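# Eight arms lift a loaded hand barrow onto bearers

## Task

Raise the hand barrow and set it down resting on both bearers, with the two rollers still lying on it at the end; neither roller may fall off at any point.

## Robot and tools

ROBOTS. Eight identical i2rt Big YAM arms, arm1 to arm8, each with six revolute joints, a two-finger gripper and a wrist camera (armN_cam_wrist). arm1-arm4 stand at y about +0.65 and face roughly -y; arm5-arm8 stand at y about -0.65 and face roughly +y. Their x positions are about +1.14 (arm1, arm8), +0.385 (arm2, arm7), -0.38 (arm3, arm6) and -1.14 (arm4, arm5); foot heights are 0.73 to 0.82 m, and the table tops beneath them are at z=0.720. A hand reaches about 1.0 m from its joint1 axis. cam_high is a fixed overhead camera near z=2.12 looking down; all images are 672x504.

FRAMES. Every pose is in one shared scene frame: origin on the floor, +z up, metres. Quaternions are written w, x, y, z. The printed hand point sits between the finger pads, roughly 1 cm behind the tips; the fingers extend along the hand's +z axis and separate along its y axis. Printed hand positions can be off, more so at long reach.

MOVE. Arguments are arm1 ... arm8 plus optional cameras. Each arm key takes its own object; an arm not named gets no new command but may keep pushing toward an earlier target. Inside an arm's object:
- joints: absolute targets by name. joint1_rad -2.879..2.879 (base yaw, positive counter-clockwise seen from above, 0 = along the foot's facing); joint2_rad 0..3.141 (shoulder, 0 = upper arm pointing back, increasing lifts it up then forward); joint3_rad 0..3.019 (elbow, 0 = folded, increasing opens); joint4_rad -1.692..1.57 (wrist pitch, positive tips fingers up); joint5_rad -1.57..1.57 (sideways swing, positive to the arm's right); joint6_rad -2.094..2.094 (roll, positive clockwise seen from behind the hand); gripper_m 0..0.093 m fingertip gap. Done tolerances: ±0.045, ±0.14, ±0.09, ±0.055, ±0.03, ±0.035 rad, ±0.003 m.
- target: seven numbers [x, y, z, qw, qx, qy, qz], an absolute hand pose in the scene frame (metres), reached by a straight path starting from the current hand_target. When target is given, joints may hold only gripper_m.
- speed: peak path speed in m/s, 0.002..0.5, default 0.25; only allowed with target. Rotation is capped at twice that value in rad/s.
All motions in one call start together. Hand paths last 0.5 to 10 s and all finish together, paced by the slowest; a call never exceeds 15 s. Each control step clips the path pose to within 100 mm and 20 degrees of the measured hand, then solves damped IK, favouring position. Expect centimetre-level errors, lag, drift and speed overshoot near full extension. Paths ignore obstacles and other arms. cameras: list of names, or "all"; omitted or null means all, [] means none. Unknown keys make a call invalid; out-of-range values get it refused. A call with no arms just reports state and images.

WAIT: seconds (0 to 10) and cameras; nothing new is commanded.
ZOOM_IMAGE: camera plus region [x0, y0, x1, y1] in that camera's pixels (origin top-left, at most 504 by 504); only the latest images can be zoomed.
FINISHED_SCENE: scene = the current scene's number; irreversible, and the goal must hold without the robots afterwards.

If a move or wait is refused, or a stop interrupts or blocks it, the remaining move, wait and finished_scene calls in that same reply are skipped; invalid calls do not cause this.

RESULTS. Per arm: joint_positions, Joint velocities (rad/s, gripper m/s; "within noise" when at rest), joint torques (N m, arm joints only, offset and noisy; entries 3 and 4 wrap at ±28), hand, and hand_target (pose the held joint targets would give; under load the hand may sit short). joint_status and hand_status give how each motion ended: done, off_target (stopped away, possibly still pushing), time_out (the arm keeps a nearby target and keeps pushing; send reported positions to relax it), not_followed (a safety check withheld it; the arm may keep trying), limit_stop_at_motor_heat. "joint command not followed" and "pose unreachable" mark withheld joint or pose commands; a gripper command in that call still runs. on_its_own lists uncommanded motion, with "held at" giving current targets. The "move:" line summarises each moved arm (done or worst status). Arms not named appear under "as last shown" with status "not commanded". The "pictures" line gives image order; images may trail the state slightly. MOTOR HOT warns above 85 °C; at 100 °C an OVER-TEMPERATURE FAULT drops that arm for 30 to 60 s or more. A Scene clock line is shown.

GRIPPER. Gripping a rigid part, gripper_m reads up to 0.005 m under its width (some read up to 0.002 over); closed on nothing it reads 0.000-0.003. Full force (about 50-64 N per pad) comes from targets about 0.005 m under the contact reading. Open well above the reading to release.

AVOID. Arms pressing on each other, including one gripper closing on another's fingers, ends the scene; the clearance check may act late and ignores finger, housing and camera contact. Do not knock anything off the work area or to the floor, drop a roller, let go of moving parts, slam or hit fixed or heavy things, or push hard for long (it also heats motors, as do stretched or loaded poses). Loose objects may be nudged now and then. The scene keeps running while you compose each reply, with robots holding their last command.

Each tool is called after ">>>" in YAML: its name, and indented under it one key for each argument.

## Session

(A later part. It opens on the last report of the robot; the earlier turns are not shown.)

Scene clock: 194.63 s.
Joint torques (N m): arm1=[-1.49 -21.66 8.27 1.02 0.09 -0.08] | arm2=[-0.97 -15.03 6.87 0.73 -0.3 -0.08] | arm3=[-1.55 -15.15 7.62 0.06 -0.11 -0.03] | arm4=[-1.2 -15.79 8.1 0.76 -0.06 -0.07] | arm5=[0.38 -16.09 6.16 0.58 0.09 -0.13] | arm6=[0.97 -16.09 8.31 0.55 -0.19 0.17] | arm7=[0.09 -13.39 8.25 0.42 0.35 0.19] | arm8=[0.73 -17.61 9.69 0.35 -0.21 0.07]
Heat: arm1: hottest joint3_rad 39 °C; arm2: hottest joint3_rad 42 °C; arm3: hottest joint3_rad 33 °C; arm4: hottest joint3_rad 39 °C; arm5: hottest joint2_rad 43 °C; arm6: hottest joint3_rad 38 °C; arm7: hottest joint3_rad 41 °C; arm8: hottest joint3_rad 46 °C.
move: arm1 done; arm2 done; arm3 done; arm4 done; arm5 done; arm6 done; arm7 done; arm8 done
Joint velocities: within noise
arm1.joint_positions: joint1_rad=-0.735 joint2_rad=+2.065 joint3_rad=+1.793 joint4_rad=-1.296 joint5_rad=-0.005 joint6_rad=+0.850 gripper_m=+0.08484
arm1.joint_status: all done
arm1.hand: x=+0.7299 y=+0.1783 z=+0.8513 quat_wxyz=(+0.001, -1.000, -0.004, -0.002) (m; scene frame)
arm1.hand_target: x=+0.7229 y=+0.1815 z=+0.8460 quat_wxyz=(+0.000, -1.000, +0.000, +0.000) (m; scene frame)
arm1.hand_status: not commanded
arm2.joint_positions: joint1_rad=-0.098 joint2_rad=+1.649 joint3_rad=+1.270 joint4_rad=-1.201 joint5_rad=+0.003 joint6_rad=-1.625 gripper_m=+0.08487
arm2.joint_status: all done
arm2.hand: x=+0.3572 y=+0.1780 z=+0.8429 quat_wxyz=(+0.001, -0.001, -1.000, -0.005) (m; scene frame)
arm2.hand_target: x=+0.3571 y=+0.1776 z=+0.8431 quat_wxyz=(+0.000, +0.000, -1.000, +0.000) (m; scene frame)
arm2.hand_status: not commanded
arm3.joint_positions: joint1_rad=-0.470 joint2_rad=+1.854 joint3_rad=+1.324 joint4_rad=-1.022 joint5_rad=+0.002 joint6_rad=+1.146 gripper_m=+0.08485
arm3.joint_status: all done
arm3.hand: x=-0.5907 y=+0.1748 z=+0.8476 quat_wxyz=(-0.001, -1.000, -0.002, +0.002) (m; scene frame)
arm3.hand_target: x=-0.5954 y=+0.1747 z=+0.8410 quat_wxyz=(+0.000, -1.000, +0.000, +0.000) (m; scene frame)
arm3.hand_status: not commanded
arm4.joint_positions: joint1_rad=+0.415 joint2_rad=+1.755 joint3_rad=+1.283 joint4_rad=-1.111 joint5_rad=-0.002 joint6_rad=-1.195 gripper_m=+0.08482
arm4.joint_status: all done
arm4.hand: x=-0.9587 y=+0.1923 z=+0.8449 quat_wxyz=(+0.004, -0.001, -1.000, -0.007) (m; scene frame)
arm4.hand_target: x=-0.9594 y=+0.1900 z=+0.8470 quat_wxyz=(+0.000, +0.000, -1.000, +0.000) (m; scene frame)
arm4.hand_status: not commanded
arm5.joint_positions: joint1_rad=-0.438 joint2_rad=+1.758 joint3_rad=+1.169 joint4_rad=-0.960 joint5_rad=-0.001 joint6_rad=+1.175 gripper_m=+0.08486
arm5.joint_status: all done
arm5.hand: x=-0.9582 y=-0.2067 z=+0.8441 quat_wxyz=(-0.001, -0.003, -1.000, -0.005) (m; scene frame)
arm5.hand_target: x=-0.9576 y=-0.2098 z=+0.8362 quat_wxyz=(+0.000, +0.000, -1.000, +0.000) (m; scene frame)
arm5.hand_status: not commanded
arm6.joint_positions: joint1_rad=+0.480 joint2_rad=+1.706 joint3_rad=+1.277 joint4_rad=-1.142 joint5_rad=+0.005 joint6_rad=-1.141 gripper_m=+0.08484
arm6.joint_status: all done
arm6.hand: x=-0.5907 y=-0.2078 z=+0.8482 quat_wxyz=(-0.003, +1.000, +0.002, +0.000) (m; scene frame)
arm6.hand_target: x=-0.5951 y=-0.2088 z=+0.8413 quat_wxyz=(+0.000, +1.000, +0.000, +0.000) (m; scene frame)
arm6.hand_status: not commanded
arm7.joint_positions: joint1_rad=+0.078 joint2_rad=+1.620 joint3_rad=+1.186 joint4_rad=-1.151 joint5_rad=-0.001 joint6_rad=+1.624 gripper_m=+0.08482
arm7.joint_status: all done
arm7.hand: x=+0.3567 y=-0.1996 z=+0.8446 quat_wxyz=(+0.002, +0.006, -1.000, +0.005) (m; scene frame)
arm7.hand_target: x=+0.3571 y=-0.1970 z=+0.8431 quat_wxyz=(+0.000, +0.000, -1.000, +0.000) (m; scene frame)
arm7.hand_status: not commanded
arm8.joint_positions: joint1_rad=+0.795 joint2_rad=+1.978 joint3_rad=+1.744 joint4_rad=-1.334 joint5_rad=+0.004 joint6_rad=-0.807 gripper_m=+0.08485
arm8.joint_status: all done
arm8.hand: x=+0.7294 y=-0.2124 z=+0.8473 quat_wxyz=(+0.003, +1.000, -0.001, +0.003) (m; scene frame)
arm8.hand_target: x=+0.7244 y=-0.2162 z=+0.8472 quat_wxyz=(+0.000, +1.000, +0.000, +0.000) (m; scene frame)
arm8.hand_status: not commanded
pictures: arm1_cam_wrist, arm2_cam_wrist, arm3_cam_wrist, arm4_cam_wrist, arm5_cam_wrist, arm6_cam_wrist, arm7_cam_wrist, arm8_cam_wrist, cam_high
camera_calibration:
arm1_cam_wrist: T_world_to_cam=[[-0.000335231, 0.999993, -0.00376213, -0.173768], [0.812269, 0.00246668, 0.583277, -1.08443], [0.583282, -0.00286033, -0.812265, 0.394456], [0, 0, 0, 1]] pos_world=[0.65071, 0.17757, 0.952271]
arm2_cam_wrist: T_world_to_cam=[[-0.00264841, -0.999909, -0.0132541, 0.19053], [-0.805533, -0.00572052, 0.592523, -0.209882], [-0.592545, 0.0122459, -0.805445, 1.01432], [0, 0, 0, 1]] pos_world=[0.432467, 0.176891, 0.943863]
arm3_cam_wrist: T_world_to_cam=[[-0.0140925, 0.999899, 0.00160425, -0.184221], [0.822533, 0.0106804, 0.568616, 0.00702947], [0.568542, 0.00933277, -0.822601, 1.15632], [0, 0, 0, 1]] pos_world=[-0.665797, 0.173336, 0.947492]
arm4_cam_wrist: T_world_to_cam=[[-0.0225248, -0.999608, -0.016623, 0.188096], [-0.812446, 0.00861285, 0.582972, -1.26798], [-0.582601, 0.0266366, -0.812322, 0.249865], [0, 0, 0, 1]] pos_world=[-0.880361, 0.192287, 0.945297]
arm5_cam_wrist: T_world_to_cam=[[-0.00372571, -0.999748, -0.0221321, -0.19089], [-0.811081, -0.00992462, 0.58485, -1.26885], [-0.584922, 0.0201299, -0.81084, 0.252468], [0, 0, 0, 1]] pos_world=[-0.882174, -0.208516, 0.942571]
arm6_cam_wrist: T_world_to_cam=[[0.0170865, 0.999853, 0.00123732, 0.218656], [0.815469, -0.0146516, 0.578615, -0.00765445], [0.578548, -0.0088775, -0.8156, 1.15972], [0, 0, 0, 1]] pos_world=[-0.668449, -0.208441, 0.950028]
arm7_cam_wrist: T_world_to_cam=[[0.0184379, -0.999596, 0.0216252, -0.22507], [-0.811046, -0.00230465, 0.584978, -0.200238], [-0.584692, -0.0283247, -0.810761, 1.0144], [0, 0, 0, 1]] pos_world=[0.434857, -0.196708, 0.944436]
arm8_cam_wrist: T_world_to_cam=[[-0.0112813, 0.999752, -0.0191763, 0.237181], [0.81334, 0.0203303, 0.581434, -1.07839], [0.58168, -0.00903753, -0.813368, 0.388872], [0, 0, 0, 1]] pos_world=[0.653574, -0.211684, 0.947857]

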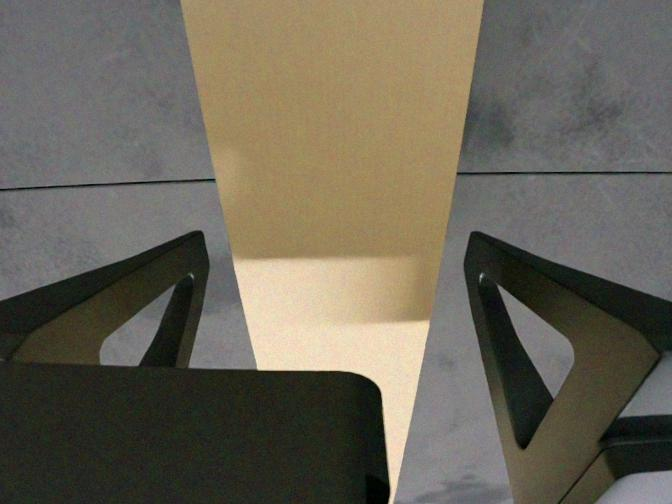

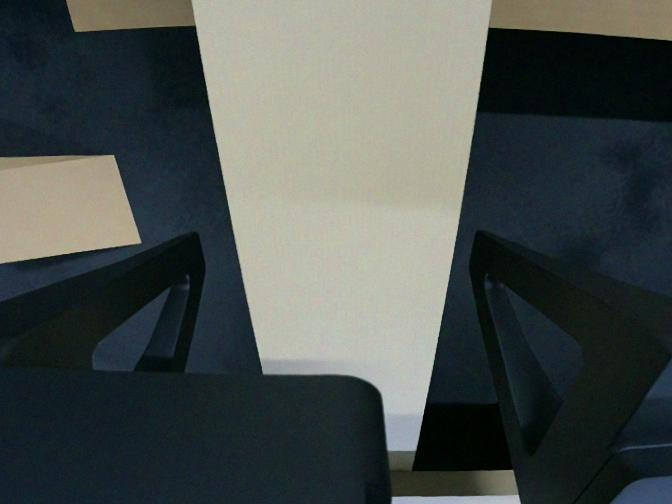

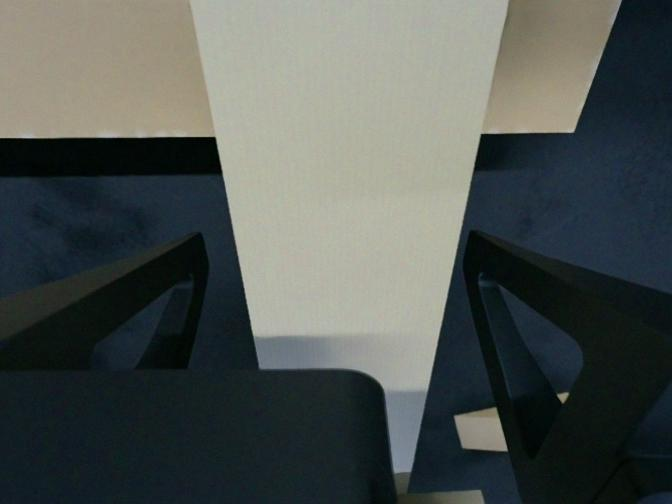

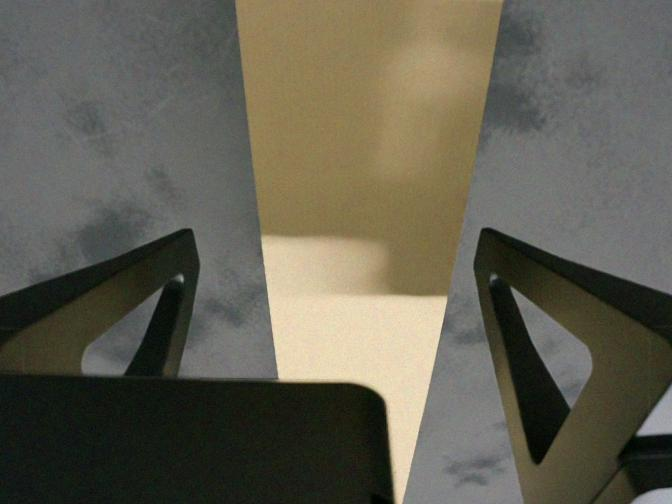

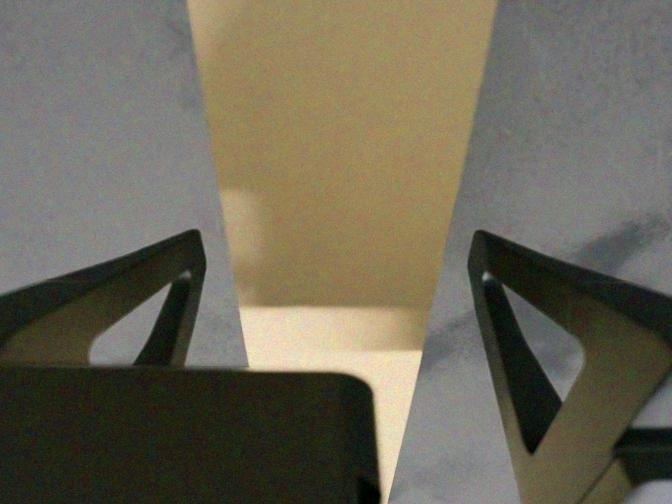

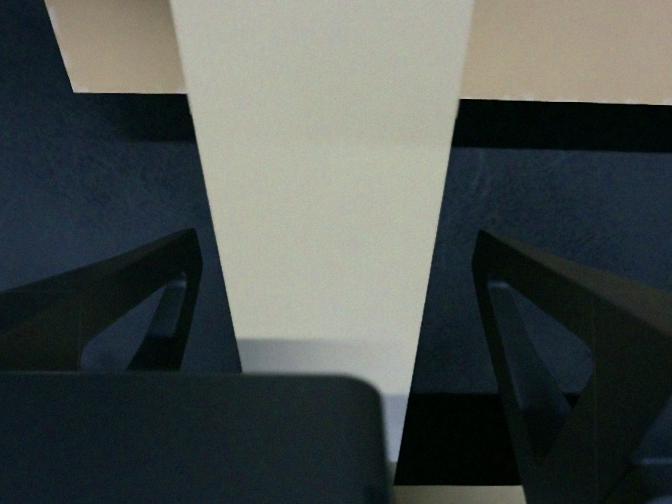

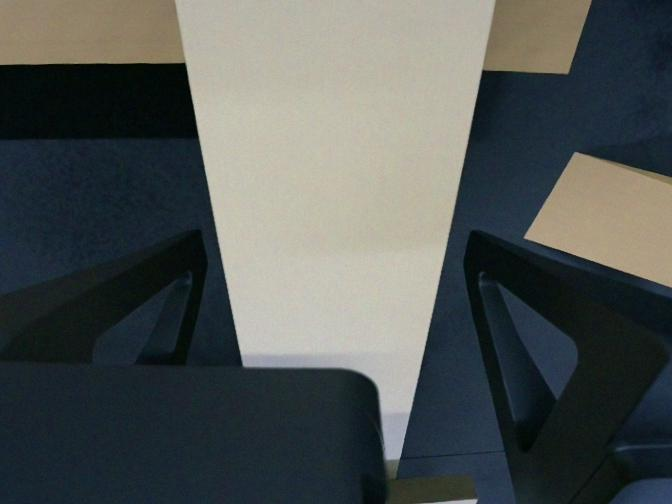

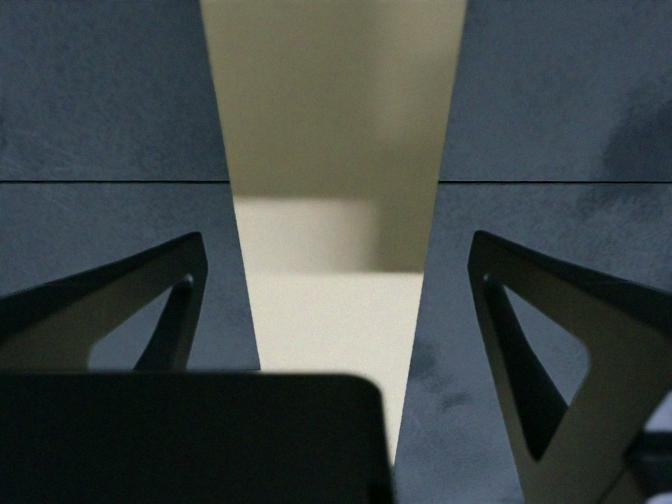

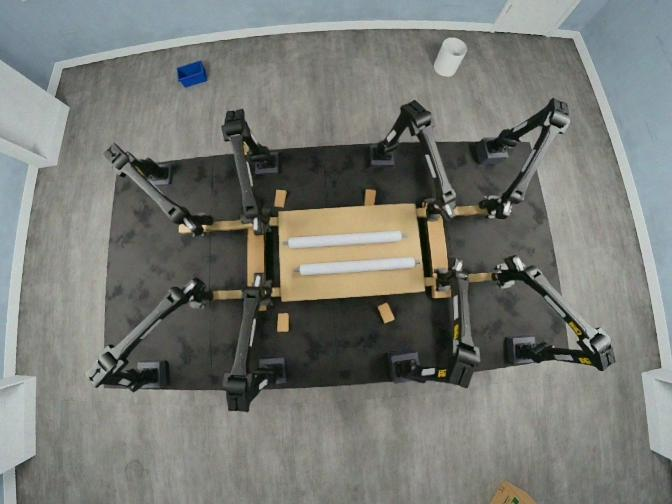

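>>> move:
  arm1: {"target": [0.7229, 0.1815, 0.99, 0, 1, 0, 0], "speed": 0.25}
  arm8: {"target": [0.7244, -0.2142, 0.99, 0, 1, 0, 0], "speed": 0.25}
  arm2: {"target": [0.3571, 0.1756, 0.99, 0, 0, 1, 0], "speed": 0.25}
  arm7: {"target": [0.3571, -0.195, 0.99, 0, 0, 1, 0], "speed": 0.25}
  arm3: {"target": [-0.5954, 0.1747, 0.99, 0, 1, 0, 0], "speed": 0.25}
  arm6: {"target": [-0.5951, -0.2088, 0.99, 0, 1, 0, 0], "speed": 0.25}
  arm4: {"target": [-0.9594, 0.187, 0.99, 0, 0, 1, 0], "speed": 0.25}
  arm5: {"target": [-0.9576, -0.2098, 0.99, 0, 0, 1, 0], "speed": 0.25}
  cameras: ["cam_high", "arm2_cam_wrist", "arm3_cam_wrist", "arm6_cam_wrist", "arm7_cam_wrist"]

>>> zoom_image:
  camera: "cam_high"
  region: [150, 170, 510, 330]

Scene clock: 202.23 s.
Joint torques (N m): arm1=[-1.61 -21.3 13.03 -0.09 0.1 -0.1] | arm2=[-0.91 -13.57 12.62 -0.13 -0.28 -0.08] | arm3=[-1.67 -15.62 12.12 -0.58 -0.09 -0.02] | arm4=[-0.91 -13.57 14.39 -0.05 -0.06 -0.1] | arm5=[-0.03 -14.45 11.22 -0.18 0.1 -0.14] | arm6=[0.97 -15.27 12.96 -0.23 -0.21 0.18] | arm7=[-0.09 -12.63 13.83 -0.58 0.34 0.21] | arm8=[0.56 -16.26 16.69 -0.51 -0.22 0.06]
Heat: arm1: hottest joint3_rad 38 °C; arm2: hottest joint3_rad 42 °C; arm3: hottest joint3_rad 33 °C; arm4: hottest joint3_rad 38 °C; arm5: hottest joint2_rad 42 °C; arm6: hottest joint3_rad 37 °C; arm7: hottest joint3_rad 41 °C; arm8: hottest joint3_rad 46 °C.
move: arm1 off_target; arm2 off_target; arm3 off_target; arm4 off_target; arm5 off_target; arm6 off_target; arm7 off_target; arm8 off_target
Joint velocities: within noise
arm1.joint_positions: joint1_rad=-0.736 joint2_rad=+2.001 joint3_rad=+2.036 joint4_rad=-1.615 joint5_rad=-0.005 joint6_rad=+0.850 gripper_m=+0.08493
arm1.joint_status: not commanded
arm1.hand: x=+0.7351 y=+0.1842 z=+0.9818 quat_wxyz=(+0.006, -1.000, -0.004, -0.007) (m; scene frame)
arm1.hand_target: x=+0.7233 y=+0.1819 z=+0.9898 quat_wxyz=(+0.000, -1.000, +0.000, +0.000) (m; scene frame)
arm1.hand_status: off_target (0.015 m and 1.1 deg from the pose sent, 0.139 m and 0.5 deg at the start)
arm2.joint_positions: joint1_rad=-0.098 joint2_rad=+1.564 joint3_rad=+1.508 joint4_rad=-1.556 joint5_rad=+0.003 joint6_rad=-1.625 gripper_m=+0.08500
arm2.joint_status: not commanded
arm2.hand: x=+0.3580 y=+0.1910 z=+0.9705 quat_wxyz=(+0.000, -0.001, -1.000, -0.020) (m; scene frame)
arm2.hand_target: x=+0.3571 y=+0.1767 z=+0.9898 quat_wxyz=(+0.000, +0.000, -1.000, +0.000) (m; scene frame)
arm2.hand_status: off_target (0.025 m and 2.3 deg from the pose sent, 0.147 m and 0.6 deg at the start)
arm3.joint_positions: joint1_rad=-0.471 joint2_rad=+1.718 joint3_rad=+1.498 joint4_rad=-1.362 joint5_rad=+0.001 joint6_rad=+1.146 gripper_m=+0.08495
arm3.joint_status: not commanded
arm3.hand: x=-0.5864 y=+0.1844 z=+0.9776 quat_wxyz=(+0.013, -1.000, -0.002, -0.005) (m; scene frame)
arm3.hand_target: x=-0.5953 y=+0.1753 z=+0.9901 quat_wxyz=(+0.000, -1.000, +0.000, +0.000) (m; scene frame)
arm3.hand_status: off_target (0.018 m and 1.6 deg from the pose sent, 0.142 m and 0.4 deg at the start)
arm4.joint_positions: joint1_rad=+0.413 joint2_rad=+1.634 joint3_rad=+1.482 joint4_rad=-1.446 joint5_rad=-0.002 joint6_rad=-1.195 gripper_m=+0.08494
arm4.joint_status: not commanded
arm4.hand: x=-0.9628 y=+0.2019 z=+0.9744 quat_wxyz=(+0.007, -0.001, -1.000, -0.014) (m; scene frame)
arm4.hand_target: x=-0.9597 y=+0.1879 z=+0.9899 quat_wxyz=(+0.000, +0.000, -1.000, +0.000) (m; scene frame)
arm4.hand_status: off_target (0.022 m and 1.8 deg from the pose sent, 0.145 m and 0.9 deg at the start)
arm5.joint_positions: joint1_rad=-0.438 joint2_rad=+1.585 joint3_rad=+1.340 joint4_rad=-1.329 joint5_rad=-0.001 joint6_rad=+1.174 gripper_m=+0.08498
arm5.joint_status: not commanded
arm5.hand: x=-0.9640 y=-0.2208 z=+0.9820 quat_wxyz=(+0.004, -0.002, -1.000, +0.007) (m; scene frame)
arm5.hand_target: x=-0.9578 y=-0.2102 z=+0.9900 quat_wxyz=(+0.000, +0.000, -1.000, +0.000) (m; scene frame)
arm5.hand_status: off_target (0.015 m and 0.9 deg from the pose sent, 0.146 m and 0.6 deg at the start)
arm6.joint_positions: joint1_rad=+0.480 joint2_rad=+1.607 joint3_rad=+1.509 joint4_rad=-1.500 joint5_rad=+0.005 joint6_rad=-1.141 gripper_m=+0.08494
arm6.joint_status: not commanded
arm6.hand: x=-0.5855 y=-0.2180 z=+0.9796 quat_wxyz=(+0.009, +1.000, +0.002, +0.006) (m; scene frame)
arm6.hand_target: x=-0.5948 y=-0.2093 z=+0.9899 quat_wxyz=(+0.000, +1.000, +0.000, +0.000) (m; scene frame)
arm6.hand_status: off_target (0.017 m and 1.3 deg from the pose sent, 0.142 m and 0.4 deg at the start)
arm7.joint_positions: joint1_rad=+0.078 joint2_rad=+1.527 joint3_rad=+1.421 joint4_rad=-1.505 joint5_rad=-0.001 joint6_rad=+1.624 gripper_m=+0.08494
arm7.joint_status: not commanded
arm7.hand: x=+0.3577 y=-0.2088 z=+0.9713 quat_wxyz=(+0.001, +0.005, -1.000, +0.018) (m; scene frame)
arm7.hand_target: x=+0.3571 y=-0.1959 z=+0.9900 quat_wxyz=(+0.000, +0.000, -1.000, -0.001) (m; scene frame)
arm7.hand_status: off_target (0.023 m and 2.2 deg from the pose sent, 0.146 m and 0.9 deg at the start)
arm8.joint_positions: joint1_rad=+0.795 joint2_rad=+1.934 joint3_rad=+1.995 joint4_rad=-1.673 joint5_rad=+0.004 joint6_rad=-0.806 gripper_m=+0.08494
arm8.joint_status: not commanded
arm8.hand: x=+0.7395 y=-0.2224 z=+0.9687 quat_wxyz=(+0.019, +1.000, -0.001, +0.018) (m; scene frame)
arm8.hand_target: x=+0.7256 y=-0.2154 z=+0.9901 quat_wxyz=(+0.000, +1.000, +0.000, -0.001) (m; scene frame)
arm8.hand_status: off_target (0.027 m and 3.0 deg from the pose sent, 0.143 m and 0.5 deg at the start; pose on its path clipped on 6 of 47 steps)
pictures: arm2_cam_wrist, arm3_cam_wrist, arm6_cam_wrist, arm7_cam_wrist, cam_high
camera_calibration:
arm2_cam_wrist: T_world_to_cam=[[-0.00258732, -0.999045, -0.0436231, 0.234521], [-0.806788, -0.0236888, 0.590366, -0.278801], [-0.590835, 0.0367221, -0.805956, 1.11265], [0, 0, 0, 1]] pos_world=[0.433063, 0.186834, 1.07157]
arm3_cam_wrist: T_world_to_cam=[[-0.013867, 0.999483, 0.0289946, -0.220443], [0.815028, -0.0055002, 0.579395, -0.0824501], [0.579255, 0.0316659, -0.814531, 1.25496], [0, 0, 0, 1]] pos_world=[-0.662798, 0.180136, 1.07636]
arm6_cam_wrist: T_world_to_cam=[[0.0170522, 0.999578, -0.0235003, 0.252816], [0.808675, 0.0000345078, 0.588256, -0.098284], [0.588009, -0.0290352, -0.808333, 1.25771], [0, 0, 0, 1]] pos_world=[-0.664374, -0.216188, 1.0804]
arm7_cam_wrist: T_world_to_cam=[[0.0177695, -0.998678, 0.0482351, -0.262429], [-0.812018, 0.0137327, 0.58347, -0.268468], [-0.583361, -0.0495358, -0.810701, 1.11251], [0, 0, 0, 1]] pos_world=[0.435657, -0.203287, 1.07121]

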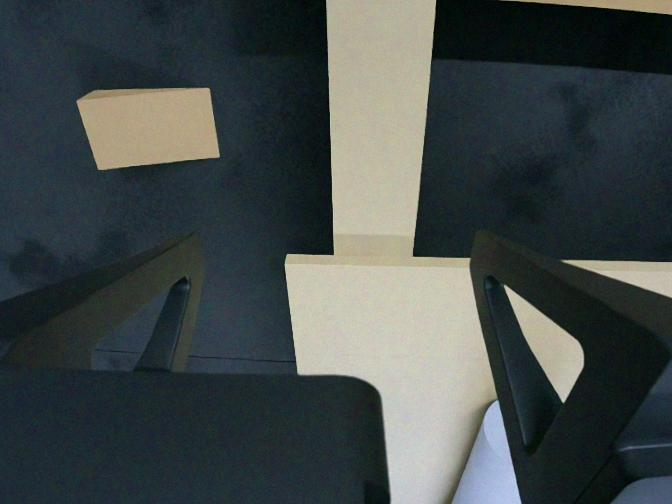

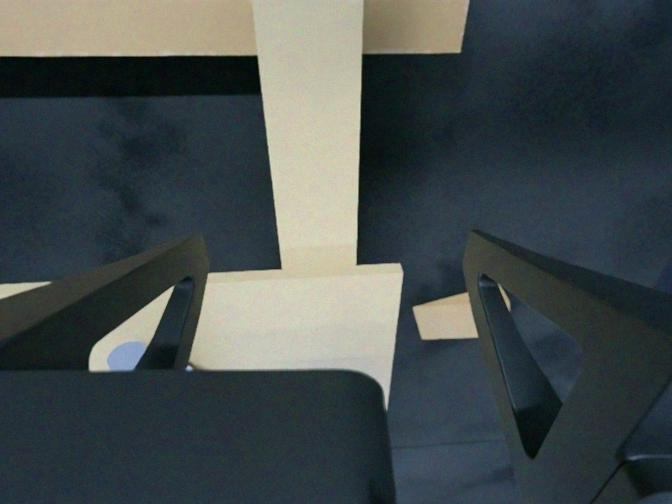

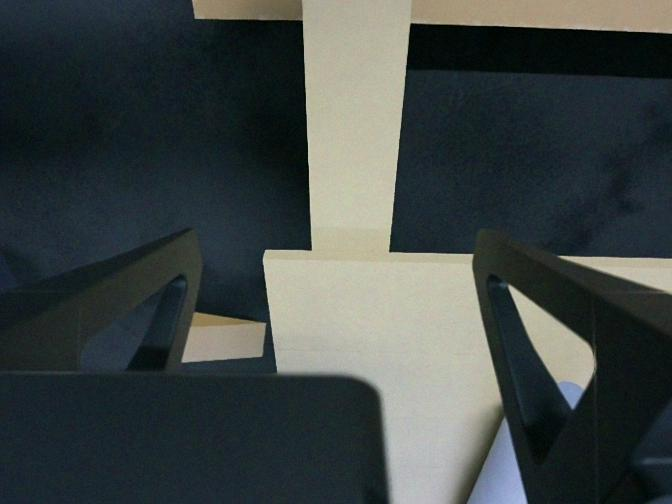

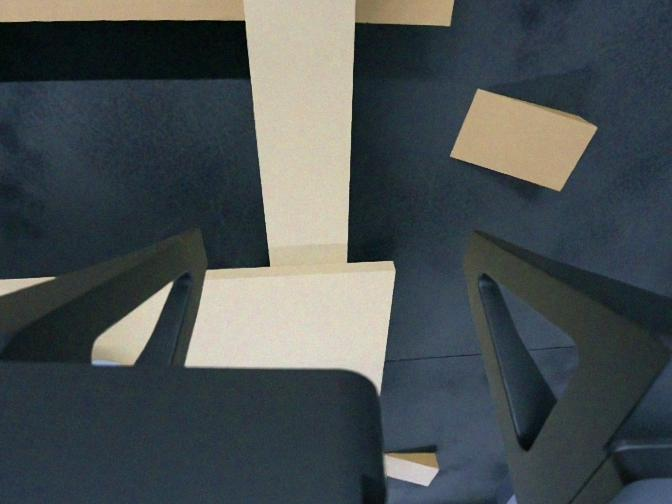

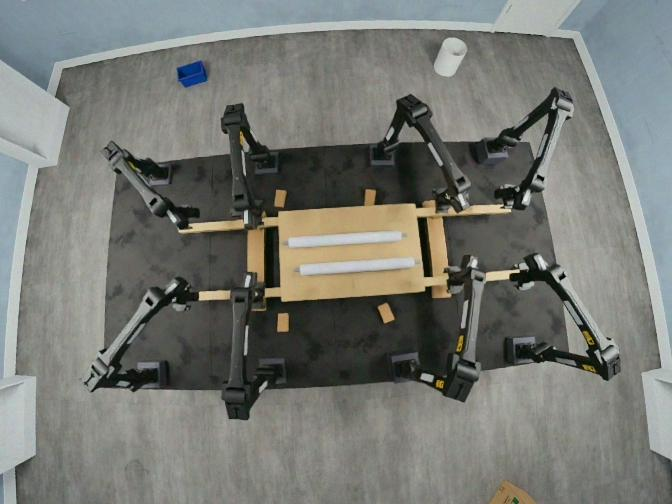

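Scaled by 1.400 from the camera's 672x504 image, which has a finer 960x720 frame.

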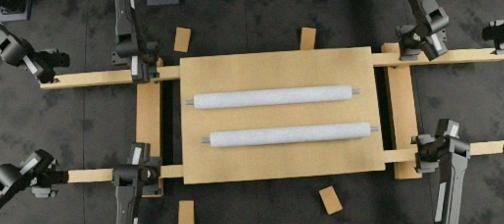

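>>> finished_scene:
  scene: 1

The scene is finished: the task was done.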